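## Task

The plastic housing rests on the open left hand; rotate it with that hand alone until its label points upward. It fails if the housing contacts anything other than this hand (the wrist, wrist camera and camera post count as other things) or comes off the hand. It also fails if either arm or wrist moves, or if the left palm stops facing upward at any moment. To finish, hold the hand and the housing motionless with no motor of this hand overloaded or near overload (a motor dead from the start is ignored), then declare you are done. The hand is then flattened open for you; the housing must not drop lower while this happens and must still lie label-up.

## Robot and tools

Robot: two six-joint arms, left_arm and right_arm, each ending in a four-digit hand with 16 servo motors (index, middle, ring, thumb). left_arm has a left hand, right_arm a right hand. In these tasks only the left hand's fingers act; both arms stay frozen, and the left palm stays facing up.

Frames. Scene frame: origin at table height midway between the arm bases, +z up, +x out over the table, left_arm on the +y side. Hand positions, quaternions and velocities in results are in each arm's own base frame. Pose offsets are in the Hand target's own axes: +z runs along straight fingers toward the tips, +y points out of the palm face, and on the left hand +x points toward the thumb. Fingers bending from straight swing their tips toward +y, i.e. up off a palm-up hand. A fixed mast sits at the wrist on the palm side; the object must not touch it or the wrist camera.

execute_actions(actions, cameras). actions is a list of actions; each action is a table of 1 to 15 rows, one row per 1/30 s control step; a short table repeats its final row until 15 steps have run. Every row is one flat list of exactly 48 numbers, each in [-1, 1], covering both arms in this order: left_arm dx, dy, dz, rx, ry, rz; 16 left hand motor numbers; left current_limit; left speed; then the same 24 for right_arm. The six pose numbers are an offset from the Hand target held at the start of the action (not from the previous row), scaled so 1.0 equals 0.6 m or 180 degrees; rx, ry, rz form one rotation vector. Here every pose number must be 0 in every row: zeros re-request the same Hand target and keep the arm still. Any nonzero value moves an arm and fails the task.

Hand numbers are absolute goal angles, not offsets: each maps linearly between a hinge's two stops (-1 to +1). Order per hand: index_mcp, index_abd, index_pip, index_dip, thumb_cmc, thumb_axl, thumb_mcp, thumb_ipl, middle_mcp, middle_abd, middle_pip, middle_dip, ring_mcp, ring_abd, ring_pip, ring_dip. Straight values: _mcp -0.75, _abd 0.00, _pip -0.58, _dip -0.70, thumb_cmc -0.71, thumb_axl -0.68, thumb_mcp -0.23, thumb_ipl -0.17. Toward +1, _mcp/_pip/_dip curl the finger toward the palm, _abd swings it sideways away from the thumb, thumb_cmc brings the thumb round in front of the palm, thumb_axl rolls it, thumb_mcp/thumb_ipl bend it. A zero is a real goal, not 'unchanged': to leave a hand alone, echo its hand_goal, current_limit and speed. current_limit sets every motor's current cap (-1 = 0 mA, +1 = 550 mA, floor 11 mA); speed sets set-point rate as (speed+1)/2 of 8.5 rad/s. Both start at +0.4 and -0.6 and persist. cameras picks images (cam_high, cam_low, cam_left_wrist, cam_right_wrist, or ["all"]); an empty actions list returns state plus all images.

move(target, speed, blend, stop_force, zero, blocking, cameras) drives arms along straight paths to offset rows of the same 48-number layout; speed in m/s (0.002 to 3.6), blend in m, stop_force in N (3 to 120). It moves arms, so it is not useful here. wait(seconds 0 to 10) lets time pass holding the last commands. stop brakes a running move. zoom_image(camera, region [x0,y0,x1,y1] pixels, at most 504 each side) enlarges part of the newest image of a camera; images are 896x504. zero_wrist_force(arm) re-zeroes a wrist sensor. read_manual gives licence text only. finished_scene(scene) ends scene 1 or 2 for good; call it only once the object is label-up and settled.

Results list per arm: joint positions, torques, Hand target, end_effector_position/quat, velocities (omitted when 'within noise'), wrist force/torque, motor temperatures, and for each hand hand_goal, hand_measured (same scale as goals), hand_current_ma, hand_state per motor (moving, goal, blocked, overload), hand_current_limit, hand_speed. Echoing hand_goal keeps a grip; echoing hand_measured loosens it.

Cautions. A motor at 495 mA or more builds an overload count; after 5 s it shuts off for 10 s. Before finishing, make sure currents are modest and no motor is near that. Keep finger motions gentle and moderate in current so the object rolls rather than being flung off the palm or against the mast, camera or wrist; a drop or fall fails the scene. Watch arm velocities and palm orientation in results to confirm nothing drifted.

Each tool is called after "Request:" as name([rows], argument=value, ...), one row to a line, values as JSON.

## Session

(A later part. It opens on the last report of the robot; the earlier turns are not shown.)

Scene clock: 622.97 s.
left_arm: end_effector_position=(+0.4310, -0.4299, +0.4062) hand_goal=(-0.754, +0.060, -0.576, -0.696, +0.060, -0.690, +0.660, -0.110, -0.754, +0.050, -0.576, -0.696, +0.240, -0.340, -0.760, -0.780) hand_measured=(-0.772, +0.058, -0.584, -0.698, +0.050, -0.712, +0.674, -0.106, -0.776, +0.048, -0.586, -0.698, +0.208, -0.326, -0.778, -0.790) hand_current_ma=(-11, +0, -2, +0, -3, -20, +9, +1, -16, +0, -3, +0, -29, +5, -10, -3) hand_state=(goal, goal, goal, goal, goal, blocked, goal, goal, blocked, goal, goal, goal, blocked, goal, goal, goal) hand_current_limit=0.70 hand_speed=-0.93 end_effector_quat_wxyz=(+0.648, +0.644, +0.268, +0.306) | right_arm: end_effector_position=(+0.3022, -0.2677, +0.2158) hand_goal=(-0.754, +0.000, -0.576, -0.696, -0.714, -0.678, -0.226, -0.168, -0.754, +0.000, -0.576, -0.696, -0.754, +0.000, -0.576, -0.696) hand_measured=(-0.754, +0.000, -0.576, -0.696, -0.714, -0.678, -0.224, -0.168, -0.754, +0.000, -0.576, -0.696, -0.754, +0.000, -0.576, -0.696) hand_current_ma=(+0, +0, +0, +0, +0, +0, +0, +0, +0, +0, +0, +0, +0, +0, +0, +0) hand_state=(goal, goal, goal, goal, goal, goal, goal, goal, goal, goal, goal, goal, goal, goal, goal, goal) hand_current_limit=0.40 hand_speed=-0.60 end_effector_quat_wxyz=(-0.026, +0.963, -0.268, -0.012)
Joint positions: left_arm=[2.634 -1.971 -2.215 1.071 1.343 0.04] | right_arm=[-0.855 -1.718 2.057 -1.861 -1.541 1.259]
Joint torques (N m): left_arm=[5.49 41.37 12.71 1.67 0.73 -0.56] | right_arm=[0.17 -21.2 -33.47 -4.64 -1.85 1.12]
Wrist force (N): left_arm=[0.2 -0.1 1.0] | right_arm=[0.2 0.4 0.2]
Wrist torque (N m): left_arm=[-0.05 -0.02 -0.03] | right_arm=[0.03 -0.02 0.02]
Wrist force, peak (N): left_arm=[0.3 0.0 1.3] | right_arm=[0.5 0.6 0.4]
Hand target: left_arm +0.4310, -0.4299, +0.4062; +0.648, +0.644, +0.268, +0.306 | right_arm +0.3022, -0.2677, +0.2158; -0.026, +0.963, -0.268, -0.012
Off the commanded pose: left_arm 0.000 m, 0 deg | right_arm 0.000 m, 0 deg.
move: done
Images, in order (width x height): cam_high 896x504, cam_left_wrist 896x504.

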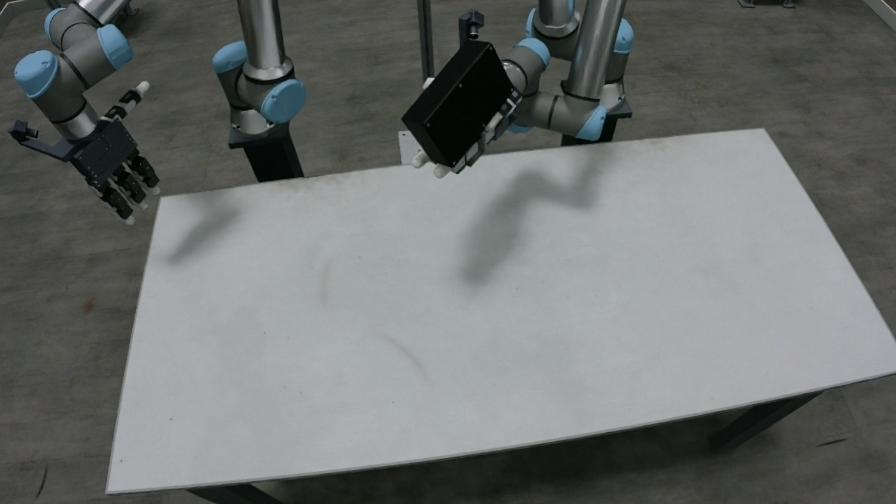

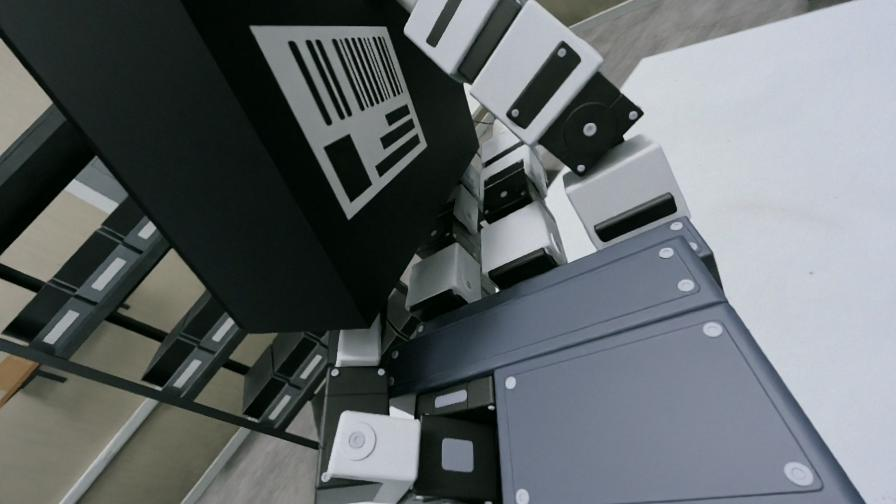

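Request:
move(target=[0,0,0,0,0,0,-0.754,0.06,-0.576,-0.696,0.2,-0.69,0.66,-0.11,-0.754,0.05,-0.576,-0.696,0.24,-0.2,-0.76,-0.78,0.7,-0.93,0,0,0,0,0,0,-0.754,0,-0.576,-0.696,-0.714,-0.678,-0.226,-0.168,-0.754,0,-0.576,-0.696,-0.754,0,-0.576,-0.696,0.4,-0.6], cameras=["cam_left_wrist","cam_high"])

Request:
zoom_image(camera="cam_high", region=[370, 30, 550, 190])

Scene clock: 649.63 s.
left_arm: end_effector_position=(+0.4310, -0.4299, +0.4062) hand_goal=(-0.754, +0.060, -0.576, -0.696, +0.200, -0.690, +0.660, -0.110, -0.754, +0.050, -0.576, -0.696, +0.240, -0.200, -0.760, -0.780) hand_measured=(-0.772, +0.058, -0.584, -0.698, +0.176, -0.712, +0.676, -0.106, -0.776, +0.048, -0.586, -0.698, +0.214, -0.196, -0.774, -0.788) hand_current_ma=(-11, +0, -2, +0, -17, -20, +12, +2, -16, +0, -3, +0, -21, +1, -7, -2) hand_state=(goal, goal, goal, goal, blocked, blocked, goal, goal, blocked, goal, goal, goal, blocked, goal, goal, goal) hand_current_limit=0.70 hand_speed=-0.93 end_effector_quat_wxyz=(+0.648, +0.644, +0.268, +0.306) | right_arm: end_effector_position=(+0.3022, -0.2677, +0.2158) hand_goal=(-0.754, +0.000, -0.576, -0.696, -0.714, -0.678, -0.226, -0.168, -0.754, +0.000, -0.576, -0.696, -0.754, +0.000, -0.576, -0.696) hand_measured=(-0.754, +0.000, -0.576, -0.696, -0.714, -0.678, -0.224, -0.168, -0.754, +0.000, -0.576, -0.696, -0.754, +0.000, -0.576, -0.696) hand_current_ma=(+0, +0, +0, +0, +0, +0, +0, +0, +0, +0, +0, +0, +0, +0, +0, +0) hand_state=(goal, goal, goal, goal, goal, goal, goal, goal, goal, goal, goal, goal, goal, goal, goal, goal) hand_current_limit=0.40 hand_speed=-0.60 end_effector_quat_wxyz=(-0.026, +0.963, -0.268, -0.012)
Joint positions: left_arm=[2.634 -1.971 -2.215 1.071 1.343 0.04] | right_arm=[-0.855 -1.718 2.057 -1.861 -1.541 1.259]
Joint torques (N m): left_arm=[5.06 40.33 12.48 1.78 0.55 -0.66] | right_arm=[-1.55 -20.94 -34.83 -4.66 -1.67 1.17]
Wrist force (N): left_arm=[0.1 0.2 1.1] | right_arm=[0.3 0.2 0.0]
Wrist torque (N m): left_arm=[-0.04 0.01 -0.02] | right_arm=[0.02 -0.03 0.02]
Wrist force, peak (N): left_arm=[0.2 0.2 1.4] | right_arm=[0.4 0.9 0.1]
Hand target: left_arm +0.4310, -0.4299, +0.4062; +0.648, +0.644, +0.268, +0.306 | right_arm +0.3022, -0.2677, +0.2158; -0.026, +0.963, -0.268, -0.012
Off the commanded pose: left_arm 0.000 m, 0 deg | right_arm 0.000 m, 0 deg.
move: done
Images, in order (width x height): cam_high 896x504, cam_left_wrist 896x504.

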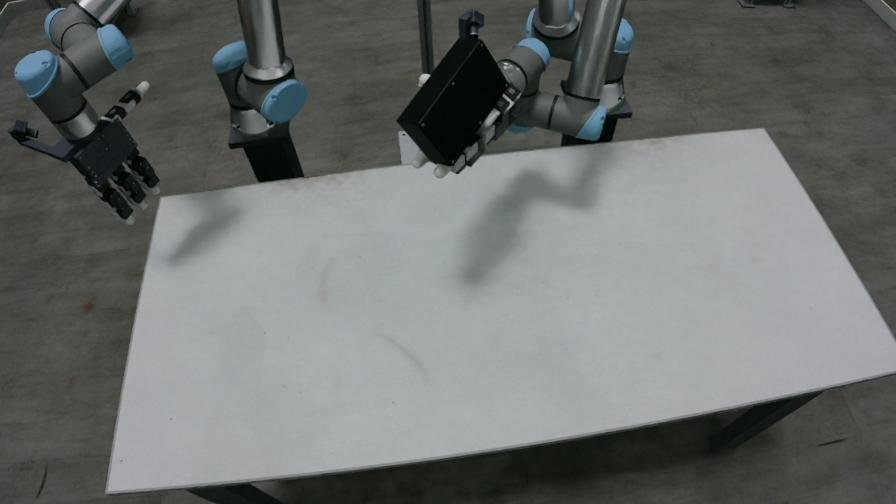

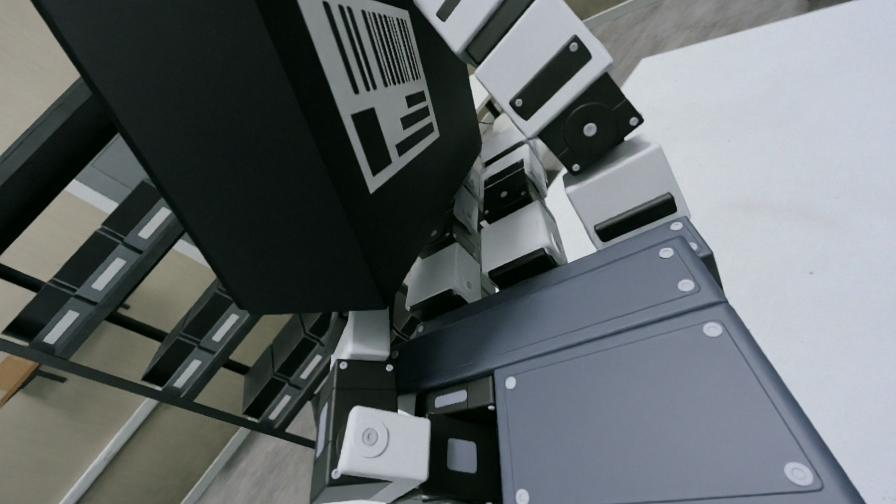

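Scaled by 2.800 from the camera's 896x504 image, which has a finer 1280x720 frame.

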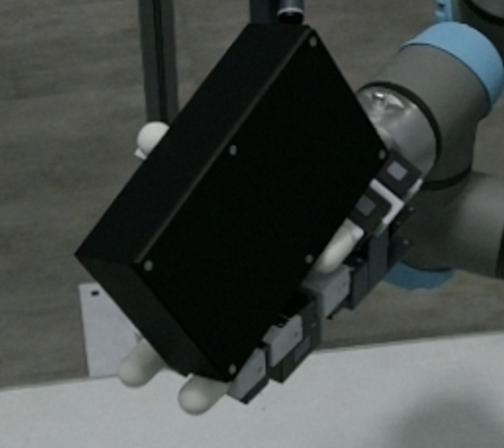

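Request:
move([
  [0,0,0,0,0,0,-0.754,0.06,-0.576,-0.696,0.29,-0.69,0.66,-0.11,-0.754,0.05,-0.576,-0.696,0.22,-0.05,-0.76,-0.78,0.7,-0.93,0,0,0,0,0,0,-0.754,0,-0.576,-0.696,-0.714,-0.678,-0.226,-0.168,-0.754,0,-0.576,-0.696,-0.754,0,-0.576,-0.696,0.4,-0.6],
  [0,0,0,0,0,0,-0.754,0.06,-0.576,-0.696,0.38,-0.69,0.66,-0.11,-0.754,0.05,-0.576,-0.696,0.2,0.08,-0.76,-0.78,0.7,-0.93,0,0,0,0,0,0,-0.754,0,-0.576,-0.696,-0.714,-0.678,-0.226,-0.168,-0.754,0,-0.576,-0.696,-0.754,0,-0.576,-0.696,0.4,-0.6],
], cameras=["cam_left_wrist","cam_high"])

Request:
zoom_image(camera="cam_high", region=[370, 30, 550, 190])

Scene clock: 675.27 s.
left_arm: end_effector_position=(+0.4310, -0.4299, +0.4062) hand_goal=(-0.754, +0.060, -0.576, -0.696, +0.380, -0.690, +0.660, -0.110, -0.754, +0.050, -0.576, -0.696, +0.200, +0.080, -0.760, -0.780) hand_measured=(-0.772, +0.058, -0.584, -0.698, +0.370, -0.704, +0.676, -0.104, -0.776, +0.050, -0.586, -0.698, +0.192, +0.082, -0.768, -0.782) hand_current_ma=(-11, +0, -2, +0, -4, -10, +12, +2, -16, +0, -3, +0, -2, +0, -2, +0) hand_state=(goal, goal, goal, goal, goal, goal, goal, goal, blocked, goal, goal, goal, goal, goal, goal, goal) hand_current_limit=0.70 hand_speed=-0.93 end_effector_quat_wxyz=(+0.648, +0.644, +0.268, +0.306) | right_arm: end_effector_position=(+0.3022, -0.2677, +0.2158) hand_goal=(-0.754, +0.000, -0.576, -0.696, -0.714, -0.678, -0.226, -0.168, -0.754, +0.000, -0.576, -0.696, -0.754, +0.000, -0.576, -0.696) hand_measured=(-0.754, +0.000, -0.576, -0.696, -0.714, -0.678, -0.224, -0.168, -0.754, +0.000, -0.576, -0.696, -0.754, +0.000, -0.576, -0.696) hand_current_ma=(+0, +0, +0, +0, +0, +0, +0, +0, +0, +0, +0, +0, +0, +0, +0, +0) hand_state=(goal, goal, goal, goal, goal, goal, goal, goal, goal, goal, goal, goal, goal, goal, goal, goal) hand_current_limit=0.40 hand_speed=-0.60 end_effector_quat_wxyz=(-0.026, +0.963, -0.268, -0.012)
Joint positions: left_arm=[2.634 -1.971 -2.215 1.071 1.343 0.04] | right_arm=[-0.855 -1.718 2.057 -1.861 -1.541 1.259]
Joint torques (N m): left_arm=[4.8 38.3 13.42 1.74 0.43 -0.69] | right_arm=[0.25 -21.48 -32.25 -4.76 -1.8 1.16]
Wrist force (N): left_arm=[0.2 0.1 0.9] | right_arm=[0.5 0.3 -0.1]
Wrist torque (N m): left_arm=[-0.05 0.00 0.03] | right_arm=[0.03 -0.07 0.05]
Wrist force, peak (N): left_arm=[0.0 0.0 1.5] | right_arm=[0.3 1.0 0.1]
Hand target: left_arm +0.4310, -0.4299, +0.4062; +0.648, +0.644, +0.268, +0.306 | right_arm +0.3022, -0.2677, +0.2158; -0.026, +0.963, -0.268, -0.012
Off the commanded pose: left_arm 0.000 m, 0 deg | right_arm 0.000 m, 0 deg.
move: done
Images, in order (width x height): cam_high 896x504, cam_left_wrist 896x504.

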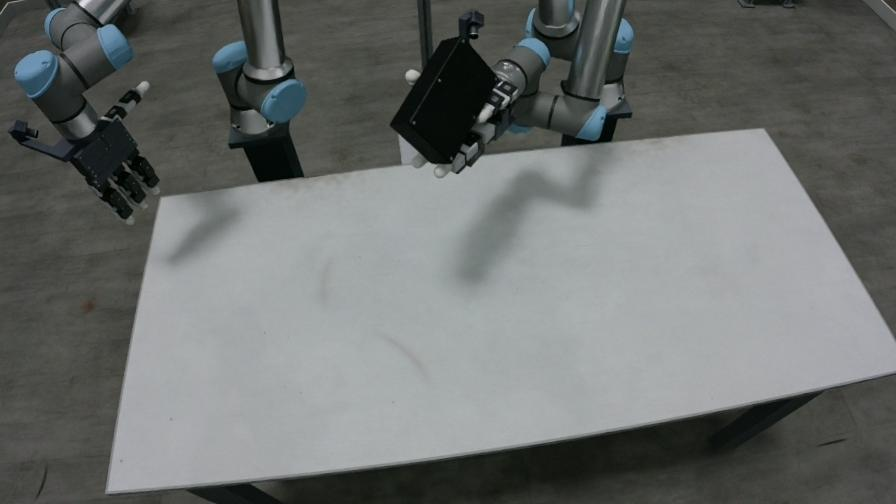

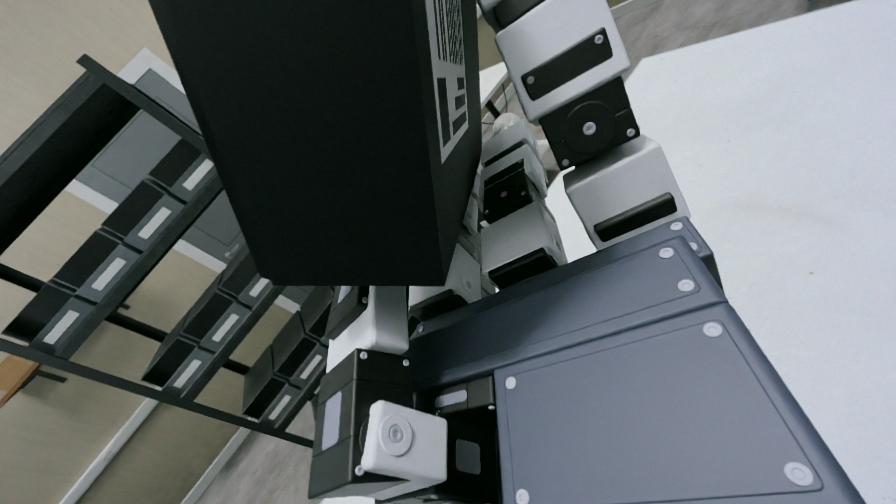

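Scaled by 2.800 from the camera's 896x504 image, which has a finer 1280x720 frame.

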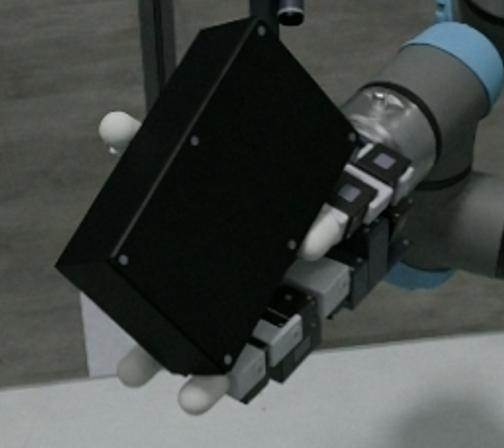

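Request:
move(target=[0,0,0,0,0,0,-0.754,0.1,-0.576,-0.696,0.52,-0.69,0.66,-0.11,-0.754,0.1,-0.576,-0.696,0.17,0.15,-0.76,-0.78,0.7,-0.93,0,0,0,0,0,0,-0.754,0,-0.576,-0.696,-0.714,-0.678,-0.226,-0.168,-0.754,0,-0.576,-0.696,-0.754,0,-0.576,-0.696,0.4,-0.6], cameras=["cam_left_wrist","cam_high"])

Request:
zoom_image(camera="cam_high", region=[370, 30, 550, 190])

Scene clock: 680.63 s.
left_arm: end_effector_position=(+0.4310, -0.4299, +0.4062) hand_goal=(-0.754, +0.100, -0.576, -0.696, +0.520, -0.690, +0.660, -0.110, -0.754, +0.100, -0.576, -0.696, +0.170, +0.150, -0.760, -0.780) hand_measured=(-0.772, +0.092, -0.584, -0.698, +0.496, -0.708, +0.676, -0.104, -0.776, +0.102, -0.586, -0.698, +0.158, +0.162, -0.764, -0.782) hand_current_ma=(-11, -2, -2, +0, -16, -13, +12, +2, -16, +0, -3, +0, -5, +4, -1, +0) hand_state=(goal, goal, goal, goal, blocked, goal, goal, goal, blocked, goal, goal, goal, goal, goal, goal, goal) hand_current_limit=0.70 hand_speed=-0.93 end_effector_quat_wxyz=(+0.648, +0.644, +0.268, +0.306) | right_arm: end_effector_position=(+0.3022, -0.2677, +0.2158) hand_goal=(-0.754, +0.000, -0.576, -0.696, -0.714, -0.678, -0.226, -0.168, -0.754, +0.000, -0.576, -0.696, -0.754, +0.000, -0.576, -0.696) hand_measured=(-0.754, +0.000, -0.576, -0.696, -0.714, -0.678, -0.224, -0.168, -0.754, +0.000, -0.576, -0.696, -0.754, +0.000, -0.576, -0.696) hand_current_ma=(+0, +0, +0, +0, +0, +0, +0, +0, +0, +0, +0, +0, +0, +0, +0, +0) hand_state=(goal, goal, goal, goal, goal, goal, goal, goal, goal, goal, goal, goal, goal, goal, goal, goal) hand_current_limit=0.40 hand_speed=-0.60 end_effector_quat_wxyz=(-0.026, +0.963, -0.268, -0.012)
Joint positions: left_arm=[2.634 -1.971 -2.215 1.071 1.343 0.04] | right_arm=[-0.855 -1.718 2.057 -1.861 -1.541 1.259]
Joint torques (N m): left_arm=[4.86 38.51 13.14 1.84 0.38 -0.6] | right_arm=[-0.01 -21.03 -32.84 -4.76 -1.83 1.17]
Wrist force (N): left_arm=[0.2 -0.1 1.0] | right_arm=[0.2 0.1 0.2]
Wrist torque (N m): left_arm=[-0.05 -0.02 0.06] | right_arm=[-0.01 -0.03 0.02]
Wrist force, peak (N): left_arm=[0.3 0.1 1.5] | right_arm=[0.5 0.7 0.0]
Hand target: left_arm +0.4310, -0.4299, +0.4062; +0.648, +0.644, +0.268, +0.306 | right_arm +0.3022, -0.2677, +0.2158; -0.026, +0.963, -0.268, -0.012
Off the commanded pose: left_arm 0.000 m, 0 deg | right_arm 0.000 m, 0 deg.
move: done
Images, in order (width x height): cam_high 896x504, cam_left_wrist 896x504.

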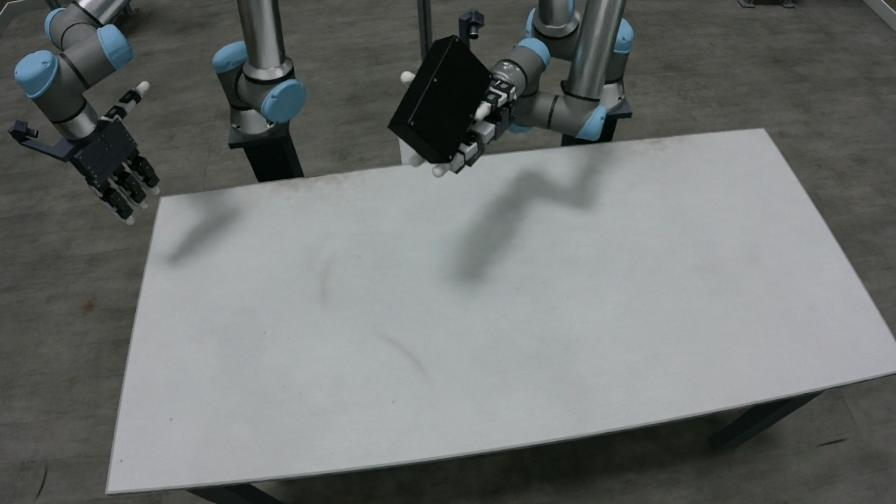

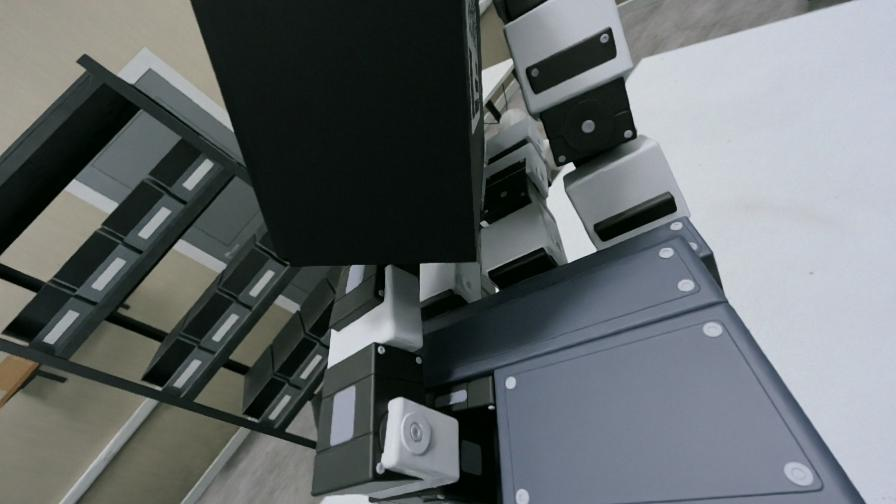

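Scaled by 2.800 from the camera's 896x504 image, which has a finer 1280x720 frame.

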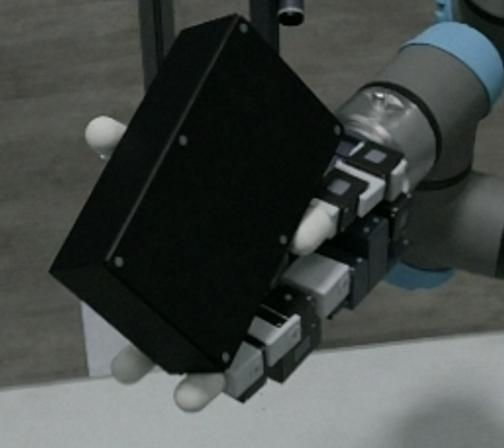

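Request:
move(target=[0,0,0,0,0,0,-0.754,0.16,-0.576,-0.696,0.66,-0.69,0.66,-0.11,-0.754,0.16,-0.576,-0.696,0.14,0.26,-0.76,-0.78,0.7,-0.93,0,0,0,0,0,0,-0.754,0,-0.576,-0.696,-0.714,-0.678,-0.226,-0.168,-0.754,0,-0.576,-0.696,-0.754,0,-0.576,-0.696,0.4,-0.6], cameras=["cam_left_wrist","cam_high"])

Request:
zoom_image(camera="cam_high", region=[370, 30, 550, 190])

Scene clock: 686.57 s.
left_arm: end_effector_position=(+0.4310, -0.4299, +0.4062) hand_goal=(-0.754, +0.160, -0.576, -0.696, +0.660, -0.690, +0.660, -0.110, -0.754, +0.160, -0.576, -0.696, +0.140, +0.260, -0.760, -0.780) hand_measured=(-0.772, +0.150, -0.584, -0.698, +0.636, -0.706, +0.676, -0.104, -0.776, +0.162, -0.586, -0.698, +0.126, +0.276, -0.764, -0.782) hand_current_ma=(-11, -3, -2, +0, -16, -12, +14, +2, -16, +0, -3, +0, -7, +6, -1, +0) hand_state=(goal, goal, goal, goal, blocked, goal, goal, goal, blocked, goal, goal, goal, goal, goal, goal, goal) hand_current_limit=0.70 hand_speed=-0.93 end_effector_quat_wxyz=(+0.648, +0.644, +0.268, +0.306) | right_arm: end_effector_position=(+0.3022, -0.2677, +0.2158) hand_goal=(-0.754, +0.000, -0.576, -0.696, -0.714, -0.678, -0.226, -0.168, -0.754, +0.000, -0.576, -0.696, -0.754, +0.000, -0.576, -0.696) hand_measured=(-0.754, +0.000, -0.576, -0.696, -0.714, -0.678, -0.224, -0.168, -0.754, +0.000, -0.576, -0.696, -0.754, +0.000, -0.576, -0.696) hand_current_ma=(+0, +0, +0, +0, +0, +0, +0, +0, +0, +0, +0, +0, +0, +0, +0, +0) hand_state=(goal, goal, goal, goal, goal, goal, goal, goal, goal, goal, goal, goal, goal, goal, goal, goal) hand_current_limit=0.40 hand_speed=-0.60 end_effector_quat_wxyz=(-0.026, +0.963, -0.268, -0.012)
Joint positions: left_arm=[2.634 -1.971 -2.215 1.071 1.343 0.04] | right_arm=[-0.855 -1.718 2.057 -1.861 -1.541 1.259]
Joint torques (N m): left_arm=[4.21 38.66 12.66 1.64 0.38 -0.53] | right_arm=[0.33 -22.19 -34.15 -4.7 -1.6 0.9]
Wrist force (N): left_arm=[0.1 0.0 1.2] | right_arm=[0.1 0.3 -0.2]
Wrist torque (N m): left_arm=[-0.07 0.01 0.07] | right_arm=[0.04 0.00 0.01]
Wrist force, peak (N): left_arm=[0.5 0.1 1.4] | right_arm=[0.3 0.9 -0.1]
Hand target: left_arm +0.4310, -0.4299, +0.4062; +0.648, +0.644, +0.268, +0.306 | right_arm +0.3022, -0.2677, +0.2158; -0.026, +0.963, -0.268, -0.012
Off the commanded pose: left_arm 0.000 m, 0 deg | right_arm 0.000 m, 0 deg.
move: done
Images, in order (width x height): cam_high 896x504, cam_left_wrist 896x504.

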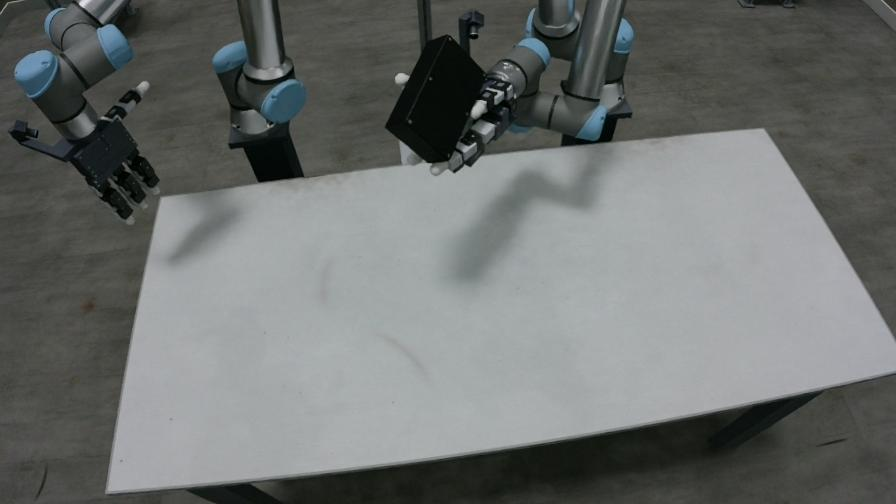

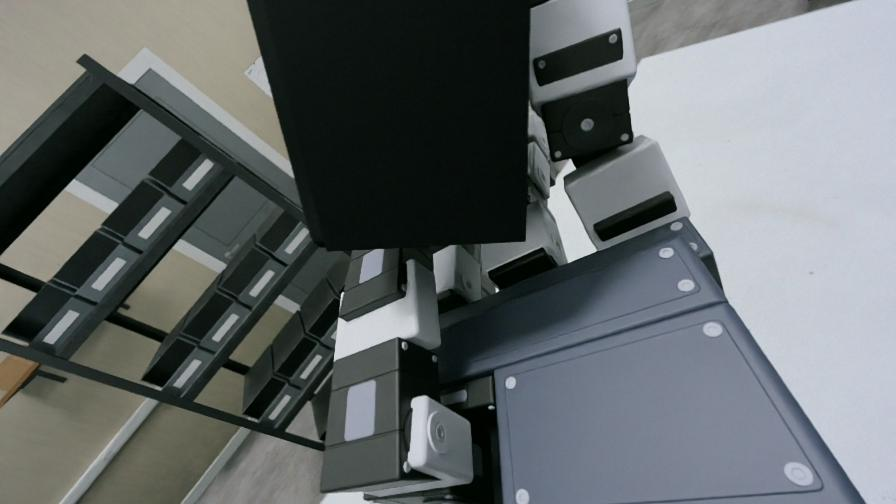

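Scaled by 2.800 from the camera's 896x504 image, which has a finer 1280x720 frame.

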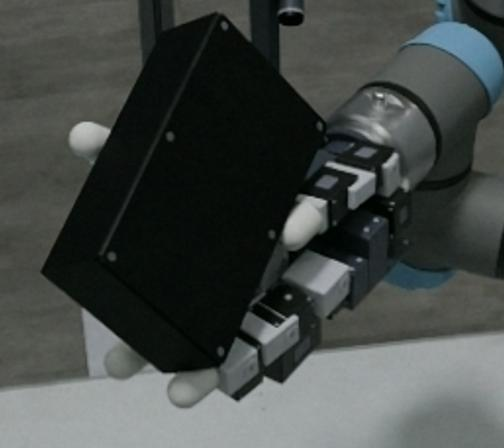

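Request:
move(target=[0,0,0,0,0,0,-0.754,0.16,-0.576,-0.696,0.2,-0.69,0.66,-0.11,-0.754,0.16,-0.576,-0.696,0.14,0.26,-0.76,-0.78,0.7,-0.93,0,0,0,0,0,0,-0.754,0,-0.576,-0.696,-0.714,-0.678,-0.226,-0.168,-0.754,0,-0.576,-0.696,-0.754,0,-0.576,-0.696,0.4,-0.6], cameras=["cam_left_wrist","cam_high"])

Request:
zoom_image(camera="cam_high", region=[370, 30, 550, 190])

Scene clock: 693.33 s.
left_arm: end_effector_position=(+0.4310, -0.4299, +0.4062) hand_goal=(-0.754, +0.160, -0.576, -0.696, +0.200, -0.690, +0.660, -0.110, -0.754, +0.160, -0.576, -0.696, +0.140, +0.260, -0.760, -0.780) hand_measured=(-0.772, +0.156, -0.584, -0.698, +0.200, -0.696, +0.670, -0.106, -0.778, +0.162, -0.586, -0.698, +0.126, +0.268, -0.764, -0.782) hand_current_ma=(-11, +0, -2, +0, +0, -2, +6, +1, -19, +0, -3, +0, -7, +2, -1, +0) hand_state=(goal, goal, goal, goal, goal, goal, goal, goal, blocked, goal, goal, goal, goal, goal, goal, goal) hand_current_limit=0.70 hand_speed=-0.93 end_effector_quat_wxyz=(+0.648, +0.644, +0.268, +0.306) | right_arm: end_effector_position=(+0.3022, -0.2677, +0.2158) hand_goal=(-0.754, +0.000, -0.576, -0.696, -0.714, -0.678, -0.226, -0.168, -0.754, +0.000, -0.576, -0.696, -0.754, +0.000, -0.576, -0.696) hand_measured=(-0.754, +0.000, -0.576, -0.696, -0.714, -0.678, -0.224, -0.168, -0.754, +0.000, -0.576, -0.696, -0.754, +0.000, -0.576, -0.696) hand_current_ma=(+0, +0, +0, +0, +0, +0, +0, +0, +0, +0, +0, +0, +0, +0, +0, +0) hand_state=(goal, goal, goal, goal, goal, goal, goal, goal, goal, goal, goal, goal, goal, goal, goal, goal) hand_current_limit=0.40 hand_speed=-0.60 end_effector_quat_wxyz=(-0.026, +0.963, -0.268, -0.012)
Joint positions: left_arm=[2.634 -1.971 -2.215 1.071 1.343 0.04] | right_arm=[-0.855 -1.718 2.057 -1.861 -1.541 1.259]
Joint torques (N m): left_arm=[4.2 38.1 12.48 1.64 0.17 -0.57] | right_arm=[0.93 -21.44 -34.25 -4.59 -1.57 1.2]
Wrist force (N): left_arm=[0.2 0.2 0.8] | right_arm=[0.2 0.3 -0.2]
Wrist torque (N m): left_arm=[-0.03 -0.01 0.04] | right_arm=[0.05 -0.03 0.02]
Wrist force, peak (N): left_arm=[0.3 -0.1 1.5] | right_arm=[0.3 0.8 -0.1]
Hand target: left_arm +0.4310, -0.4299, +0.4062; +0.648, +0.644, +0.268, +0.306 | right_arm +0.3022, -0.2677, +0.2158; -0.026, +0.963, -0.268, -0.012
Off the commanded pose: left_arm 0.000 m, 0 deg | right_arm 0.000 m, 0 deg.
move: done
Images, in order (width x height): cam_high 896x504, cam_left_wrist 896x504.

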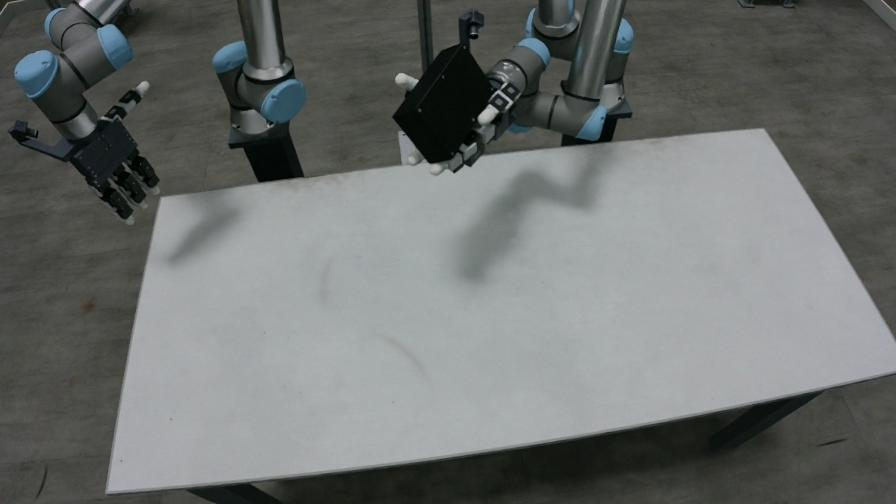

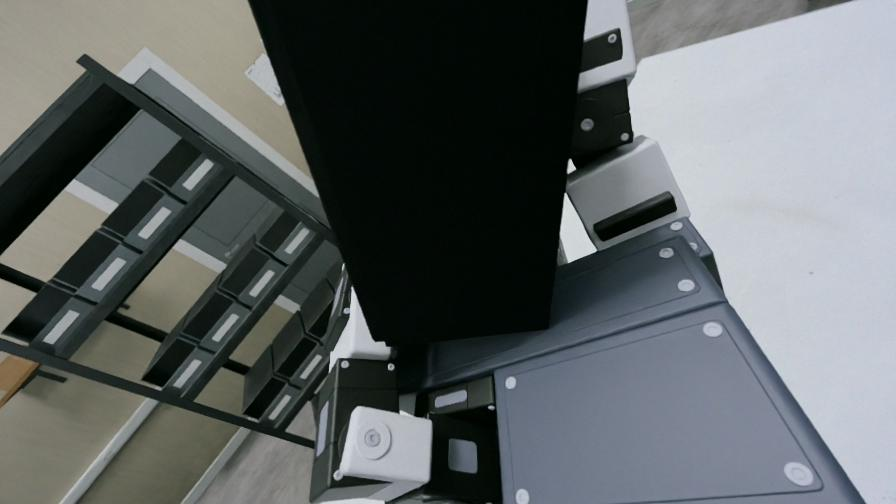

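Scaled by 2.800 from the camera's 896x504 image, which has a finer 1280x720 frame.

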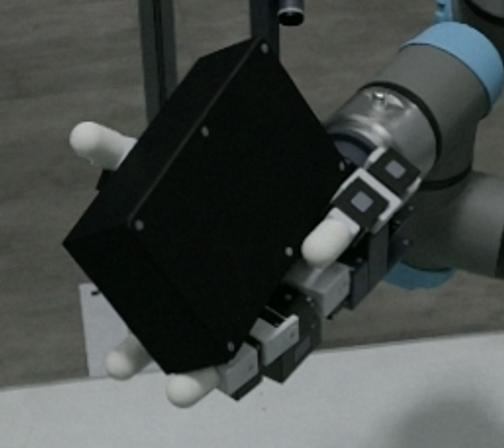

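Request:
move([
  [0,0,0,0,0,0,-0.56,0.13,-0.576,-0.696,-0.07,-0.69,0.66,-0.11,-0.754,0.16,-0.576,-0.696,0.14,0.26,-0.76,-0.78,0.7,-0.9,0,0,0,0,0,0,-0.754,0,-0.576,-0.696,-0.714,-0.678,-0.226,-0.168,-0.754,0,-0.576,-0.696,-0.754,0,-0.576,-0.696,0.4,-0.6],
  [0,0,0,0,0,0,-0.56,0.13,-0.576,-0.696,-0.07,-0.69,0.66,-0.11,-0.754,0.16,-0.576,-0.696,0.2,0.1,-0.72,-0.76,0.7,-0.93,0,0,0,0,0,0,-0.754,0,-0.576,-0.696,-0.714,-0.678,-0.226,-0.168,-0.754,0,-0.576,-0.696,-0.754,0,-0.576,-0.696,0.4,-0.6],
], cameras=["cam_left_wrist","cam_high"])

Request:
zoom_image(camera="cam_high", region=[370, 30, 550, 190])

Scene clock: 702.03 s.
left_arm: end_effector_position=(+0.4310, -0.4299, +0.4062) hand_goal=(-0.560, +0.130, -0.576, -0.696, -0.070, -0.690, +0.660, -0.110, -0.754, +0.160, -0.576, -0.696, +0.200, +0.100, -0.720, -0.760) hand_measured=(-0.608, +0.128, -0.588, -0.700, -0.068, -0.696, +0.660, -0.106, -0.776, +0.162, -0.586, -0.698, +0.186, +0.114, -0.726, -0.762) hand_current_ma=(-62, +0, -4, -1, +0, -2, +0, +1, -15, +0, -3, +0, -7, +5, -1, +0) hand_state=(blocked, goal, goal, goal, goal, goal, goal, goal, blocked, goal, goal, goal, goal, goal, goal, goal) hand_current_limit=0.70 hand_speed=-0.93 end_effector_quat_wxyz=(+0.648, +0.644, +0.268, +0.306) | right_arm: end_effector_position=(+0.3022, -0.2677, +0.2158) hand_goal=(-0.754, +0.000, -0.576, -0.696, -0.714, -0.678, -0.226, -0.168, -0.754, +0.000, -0.576, -0.696, -0.754, +0.000, -0.576, -0.696) hand_measured=(-0.754, +0.000, -0.576, -0.696, -0.714, -0.678, -0.224, -0.168, -0.754, +0.000, -0.576, -0.696, -0.754, +0.000, -0.576, -0.696) hand_current_ma=(+0, +0, +0, +0, +0, +0, +0, +0, +0, +0, +0, +0, +0, +0, +0, +0) hand_state=(goal, goal, goal, goal, goal, goal, goal, goal, goal, goal, goal, goal, goal, goal, goal, goal) hand_current_limit=0.40 hand_speed=-0.60 end_effector_quat_wxyz=(-0.026, +0.963, -0.268, -0.012)
Joint positions: left_arm=[2.634 -1.971 -2.215 1.071 1.343 0.04] | right_arm=[-0.855 -1.718 2.057 -1.861 -1.541 1.259]
Joint torques (N m): left_arm=[3.83 38.07 11.92 1.61 0.27 -0.43] | right_arm=[0.64 -20.7 -31.23 -4.96 -1.7 1.05]
Wrist force (N): left_arm=[0.2 0.0 1.2] | right_arm=[0.1 0.5 0.0]
Wrist torque (N m): left_arm=[-0.09 -0.01 0.05] | right_arm=[0.06 -0.01 0.02]
Wrist force, peak (N): left_arm=[0.0 -0.2 1.4] | right_arm=[0.4 0.7 -0.3]
Hand target: left_arm +0.4310, -0.4299, +0.4062; +0.648, +0.644, +0.268, +0.306 | right_arm +0.3022, -0.2677, +0.2158; -0.026, +0.963, -0.268, -0.012
Off the commanded pose: left_arm 0.000 m, 0 deg | right_arm 0.000 m, 0 deg.
move: done
Images, in order (width x height): cam_high 896x504, cam_left_wrist 896x504.

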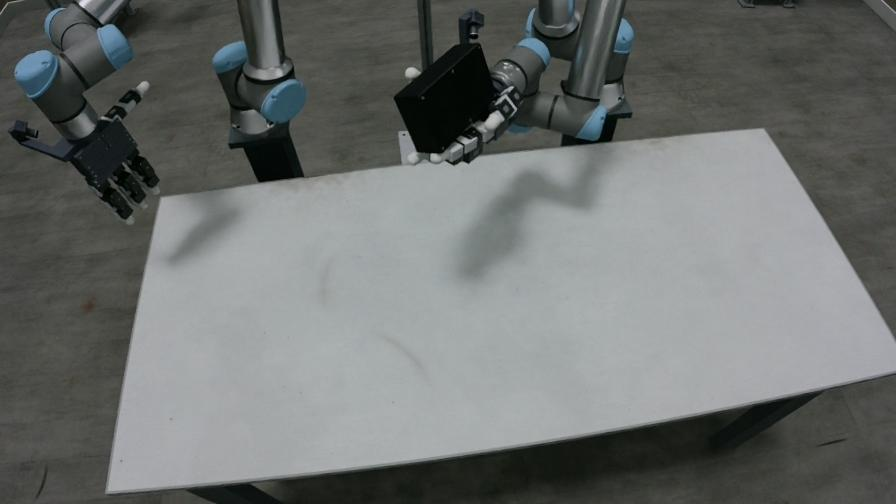

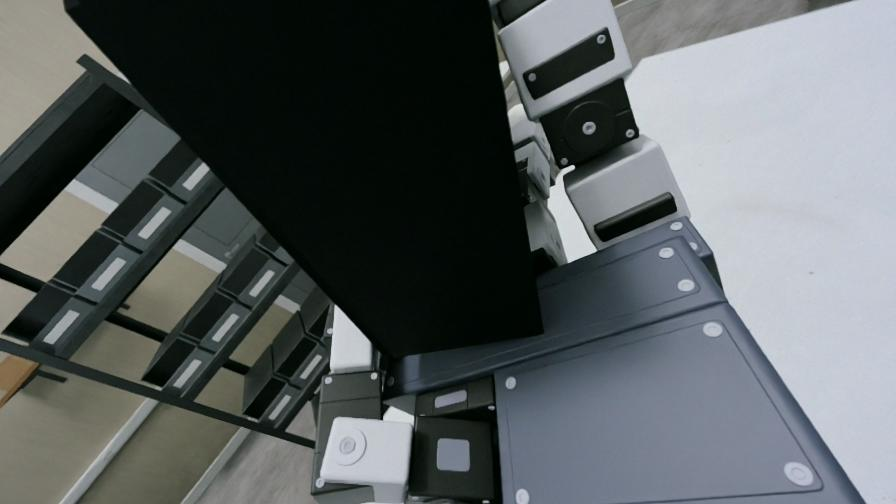

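Scaled by 2.800 from the camera's 896x504 image, which has a finer 1280x720 frame.

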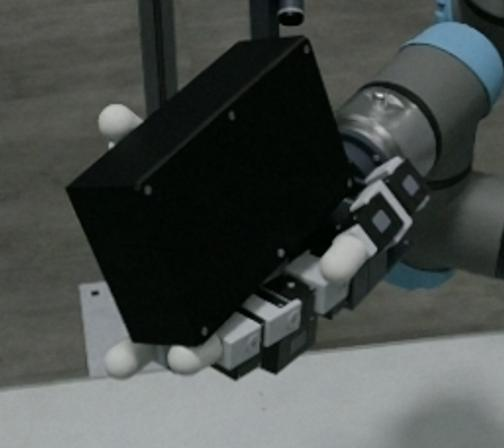

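Request:
move(target=[0,0,0,0,0,0,-0.754,0.13,-0.576,-0.696,-0.07,-0.69,0.66,-0.11,-0.754,0.16,-0.576,-0.696,0.2,0.02,-0.7,-0.76,0.7,-0.95,0,0,0,0,0,0,-0.754,0,-0.576,-0.696,-0.714,-0.678,-0.226,-0.168,-0.754,0,-0.576,-0.696,-0.754,0,-0.576,-0.696,0.4,-0.6], cameras=["cam_left_wrist","cam_high"])

Request:
zoom_image(camera="cam_high", region=[370, 30, 550, 190])

Scene clock: 710.40 s.
left_arm: end_effector_position=(+0.4310, -0.4299, +0.4062) hand_goal=(-0.754, +0.130, -0.576, -0.696, -0.070, -0.690, +0.660, -0.110, -0.754, +0.160, -0.576, -0.696, +0.200, +0.020, -0.700, -0.760) hand_measured=(-0.776, +0.130, -0.586, -0.700, -0.068, -0.696, +0.660, -0.106, -0.776, +0.162, -0.586, -0.698, +0.186, +0.024, -0.706, -0.762) hand_current_ma=(-16, +0, -4, -1, +0, -2, +0, +1, -15, +0, -3, +0, -7, +1, -1, +0) hand_state=(blocked, goal, goal, goal, goal, goal, goal, goal, blocked, goal, goal, goal, goal, goal, goal, goal) hand_current_limit=0.70 hand_speed=-0.95 end_effector_quat_wxyz=(+0.648, +0.644, +0.268, +0.306) | right_arm: end_effector_position=(+0.3022, -0.2677, +0.2158) hand_goal=(-0.754, +0.000, -0.576, -0.696, -0.714, -0.678, -0.226, -0.168, -0.754, +0.000, -0.576, -0.696, -0.754, +0.000, -0.576, -0.696) hand_measured=(-0.754, +0.000, -0.576, -0.696, -0.714, -0.678, -0.224, -0.168, -0.754, +0.000, -0.576, -0.696, -0.754, +0.000, -0.576, -0.696) hand_current_ma=(+0, +0, +0, +0, +0, +0, +0, +0, +0, +0, +0, +0, +0, +0, +0, +0) hand_state=(goal, goal, goal, goal, goal, goal, goal, goal, goal, goal, goal, goal, goal, goal, goal, goal) hand_current_limit=0.40 hand_speed=-0.60 end_effector_quat_wxyz=(-0.026, +0.963, -0.268, -0.012)
Joint positions: left_arm=[2.634 -1.971 -2.215 1.071 1.343 0.04] | right_arm=[-0.855 -1.718 2.057 -1.861 -1.541 1.259]
Joint torques (N m): left_arm=[4.29 38.59 12.08 1.68 0.15 -0.66] | right_arm=[0.89 -22.49 -32.04 -4.58 -1.81 1]
Wrist force (N): left_arm=[0.3 -0.2 0.8] | right_arm=[0.4 0.3 0.0]
Wrist torque (N m): left_arm=[-0.06 -0.04 0.02] | right_arm=[0.03 -0.05 0.03]
Wrist force, peak (N): left_arm=[0.2 -0.1 1.5] | right_arm=[0.3 0.7 0.1]
Hand target: left_arm +0.4310, -0.4299, +0.4062; +0.648, +0.644, +0.268, +0.306 | right_arm +0.3022, -0.2677, +0.2158; -0.026, +0.963, -0.268, -0.012
Off the commanded pose: left_arm 0.000 m, 0 deg | right_arm 0.000 m, 0 deg.
move: done
Images, in order (width x height): cam_high 896x504, cam_left_wrist 896x504.

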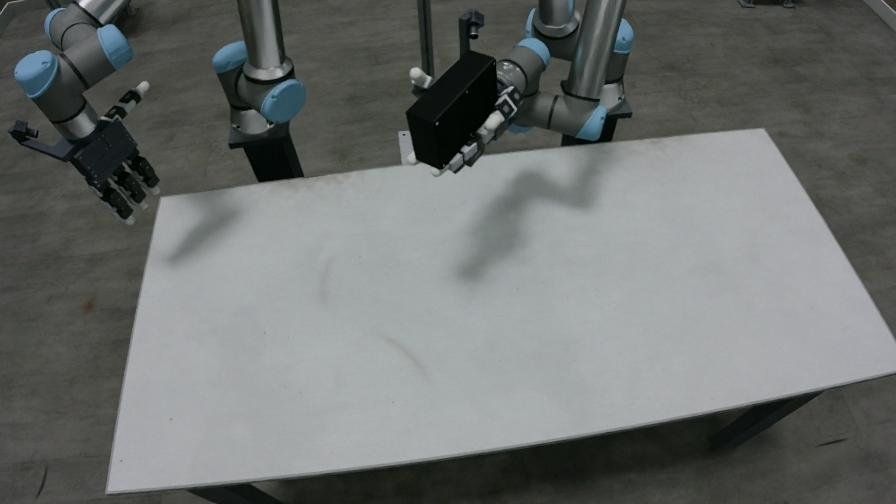

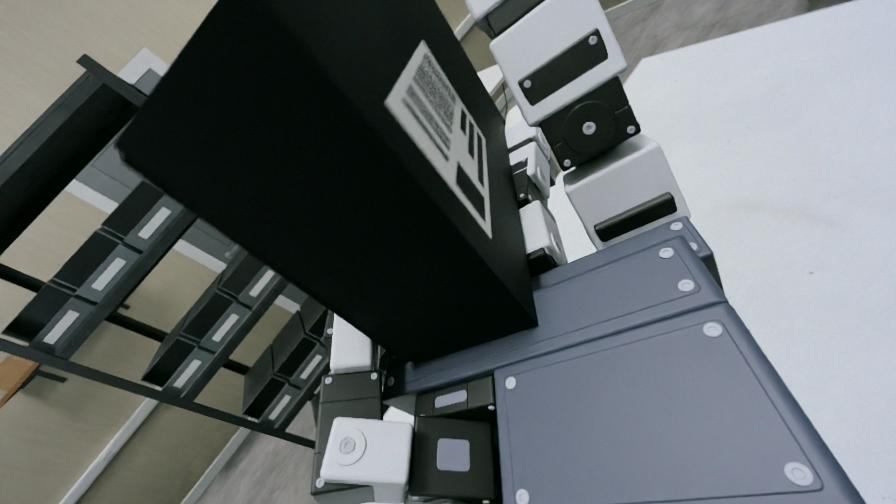

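Scaled by 2.800 from the camera's 896x504 image, which has a finer 1280x720 frame.

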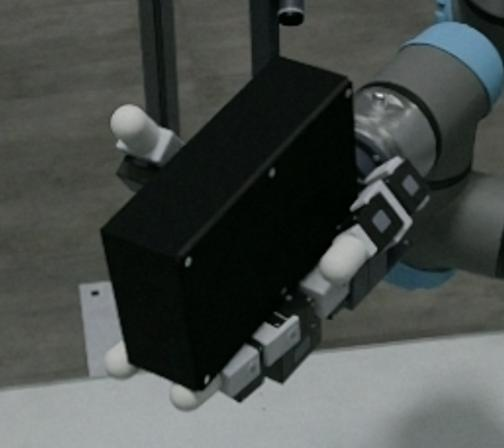

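Request:
move([
  [0,0,0,0,0,0,-0.754,0.1,-0.576,-0.696,-0.07,-0.69,0.66,-0.11,-0.754,0.16,-0.576,-0.696,0.2,0.2,-0.7,-0.76,0.7,-0.9,0,0,0,0,0,0,-0.754,0,-0.576,-0.696,-0.714,-0.678,-0.226,-0.168,-0.754,0,-0.576,-0.696,-0.754,0,-0.576,-0.696,0.4,-0.6],
  [0,0,0,0,0,0,-0.754,0.13,-0.576,-0.696,0.25,-0.69,0.66,-0.11,-0.754,0.16,-0.576,-0.696,0.2,0.2,-0.7,-0.76,0.7,-0.93,0,0,0,0,0,0,-0.754,0,-0.576,-0.696,-0.714,-0.678,-0.226,-0.168,-0.754,0,-0.576,-0.696,-0.754,0,-0.576,-0.696,0.4,-0.6],
], cameras=["cam_left_wrist","cam_high"])

Request:
zoom_image(camera="cam_high", region=[370, 30, 550, 190])

Scene clock: 723.00 s.
left_arm: end_effector_position=(+0.4310, -0.4299, +0.4062) hand_goal=(-0.754, +0.130, -0.576, -0.696, +0.250, -0.690, +0.660, -0.110, -0.754, +0.160, -0.576, -0.696, +0.200, +0.200, -0.700, -0.760) hand_measured=(-0.778, +0.128, -0.588, -0.700, +0.238, -0.696, +0.662, -0.106, -0.776, +0.162, -0.586, -0.698, +0.186, +0.198, -0.706, -0.762) hand_current_ma=(-17, +0, -4, -1, -5, -2, +0, +1, -15, +0, -3, +0, -7, +0, -1, +0) hand_state=(blocked, goal, goal, goal, goal, goal, goal, goal, blocked, goal, goal, goal, goal, goal, goal, goal) hand_current_limit=0.70 hand_speed=-0.93 end_effector_quat_wxyz=(+0.648, +0.644, +0.268, +0.306) | right_arm: end_effector_position=(+0.3022, -0.2677, +0.2158) hand_goal=(-0.754, +0.000, -0.576, -0.696, -0.714, -0.678, -0.226, -0.168, -0.754, +0.000, -0.576, -0.696, -0.754, +0.000, -0.576, -0.696) hand_measured=(-0.754, +0.000, -0.576, -0.696, -0.714, -0.678, -0.224, -0.168, -0.754, +0.000, -0.576, -0.696, -0.754, +0.000, -0.576, -0.696) hand_current_ma=(+0, +0, +0, +0, +0, +0, +0, +0, +0, +0, +0, +0, +0, +0, +0, +0) hand_state=(goal, goal, goal, goal, goal, goal, goal, goal, goal, goal, goal, goal, goal, goal, goal, goal) hand_current_limit=0.40 hand_speed=-0.60 end_effector_quat_wxyz=(-0.026, +0.963, -0.268, -0.012)
Joint positions: left_arm=[2.634 -1.971 -2.215 1.071 1.343 0.04] | right_arm=[-0.855 -1.718 2.057 -1.861 -1.541 1.259]
Joint torques (N m): left_arm=[3.31 37.9 11.72 1.63 0.15 -0.59] | right_arm=[-0.51 -21.44 -32.58 -4.94 -1.82 0.95]
Wrist force (N): left_arm=[0.0 -0.1 1.3] | right_arm=[0.2 0.3 -0.1]
Wrist torque (N m): left_arm=[-0.10 0.02 0.01] | right_arm=[0.04 -0.03 0.02]
Wrist force, peak (N): left_arm=[0.2 -0.4 1.4] | right_arm=[0.7 0.5 -0.5]
Hand target: left_arm +0.4310, -0.4299, +0.4062; +0.648, +0.644, +0.268, +0.306 | right_arm +0.3022, -0.2677, +0.2158; -0.026, +0.963, -0.268, -0.012
Off the commanded pose: left_arm 0.000 m, 0 deg | right_arm 0.000 m, 0 deg.
move: done
Images, in order (width x height): cam_high 896x504, cam_left_wrist 896x504.

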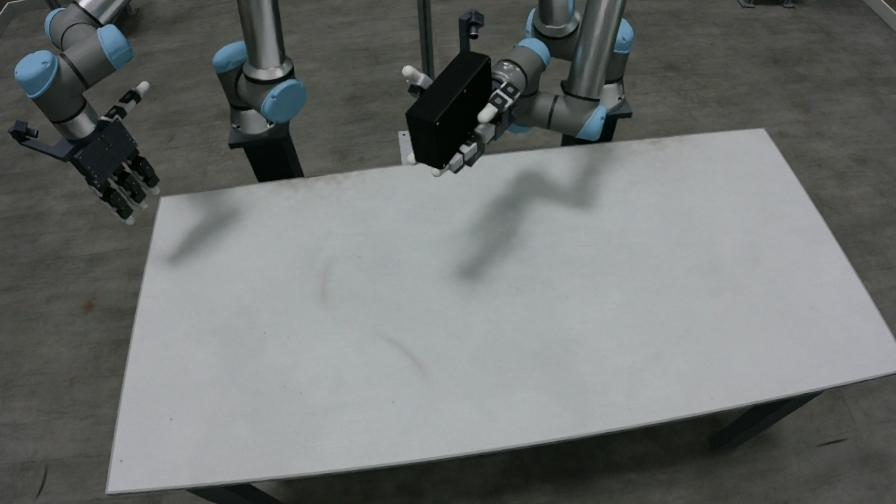

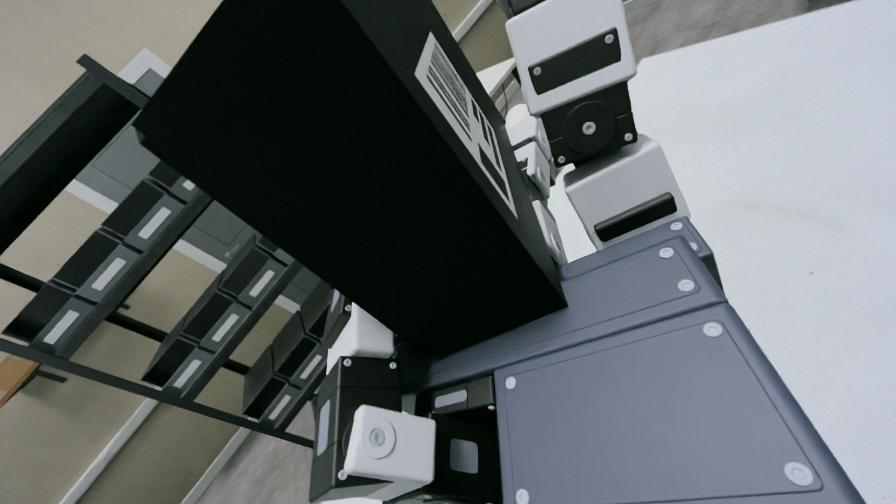

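Scaled by 2.800 from the camera's 896x504 image, which has a finer 1280x720 frame.

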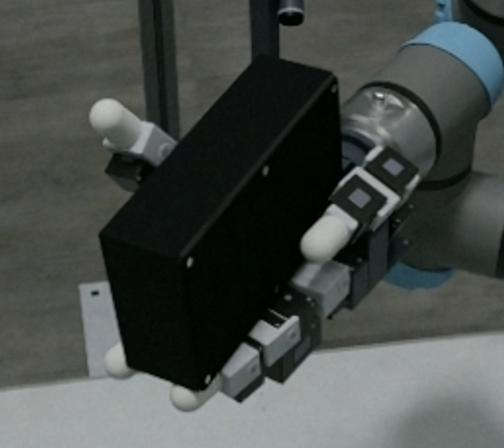

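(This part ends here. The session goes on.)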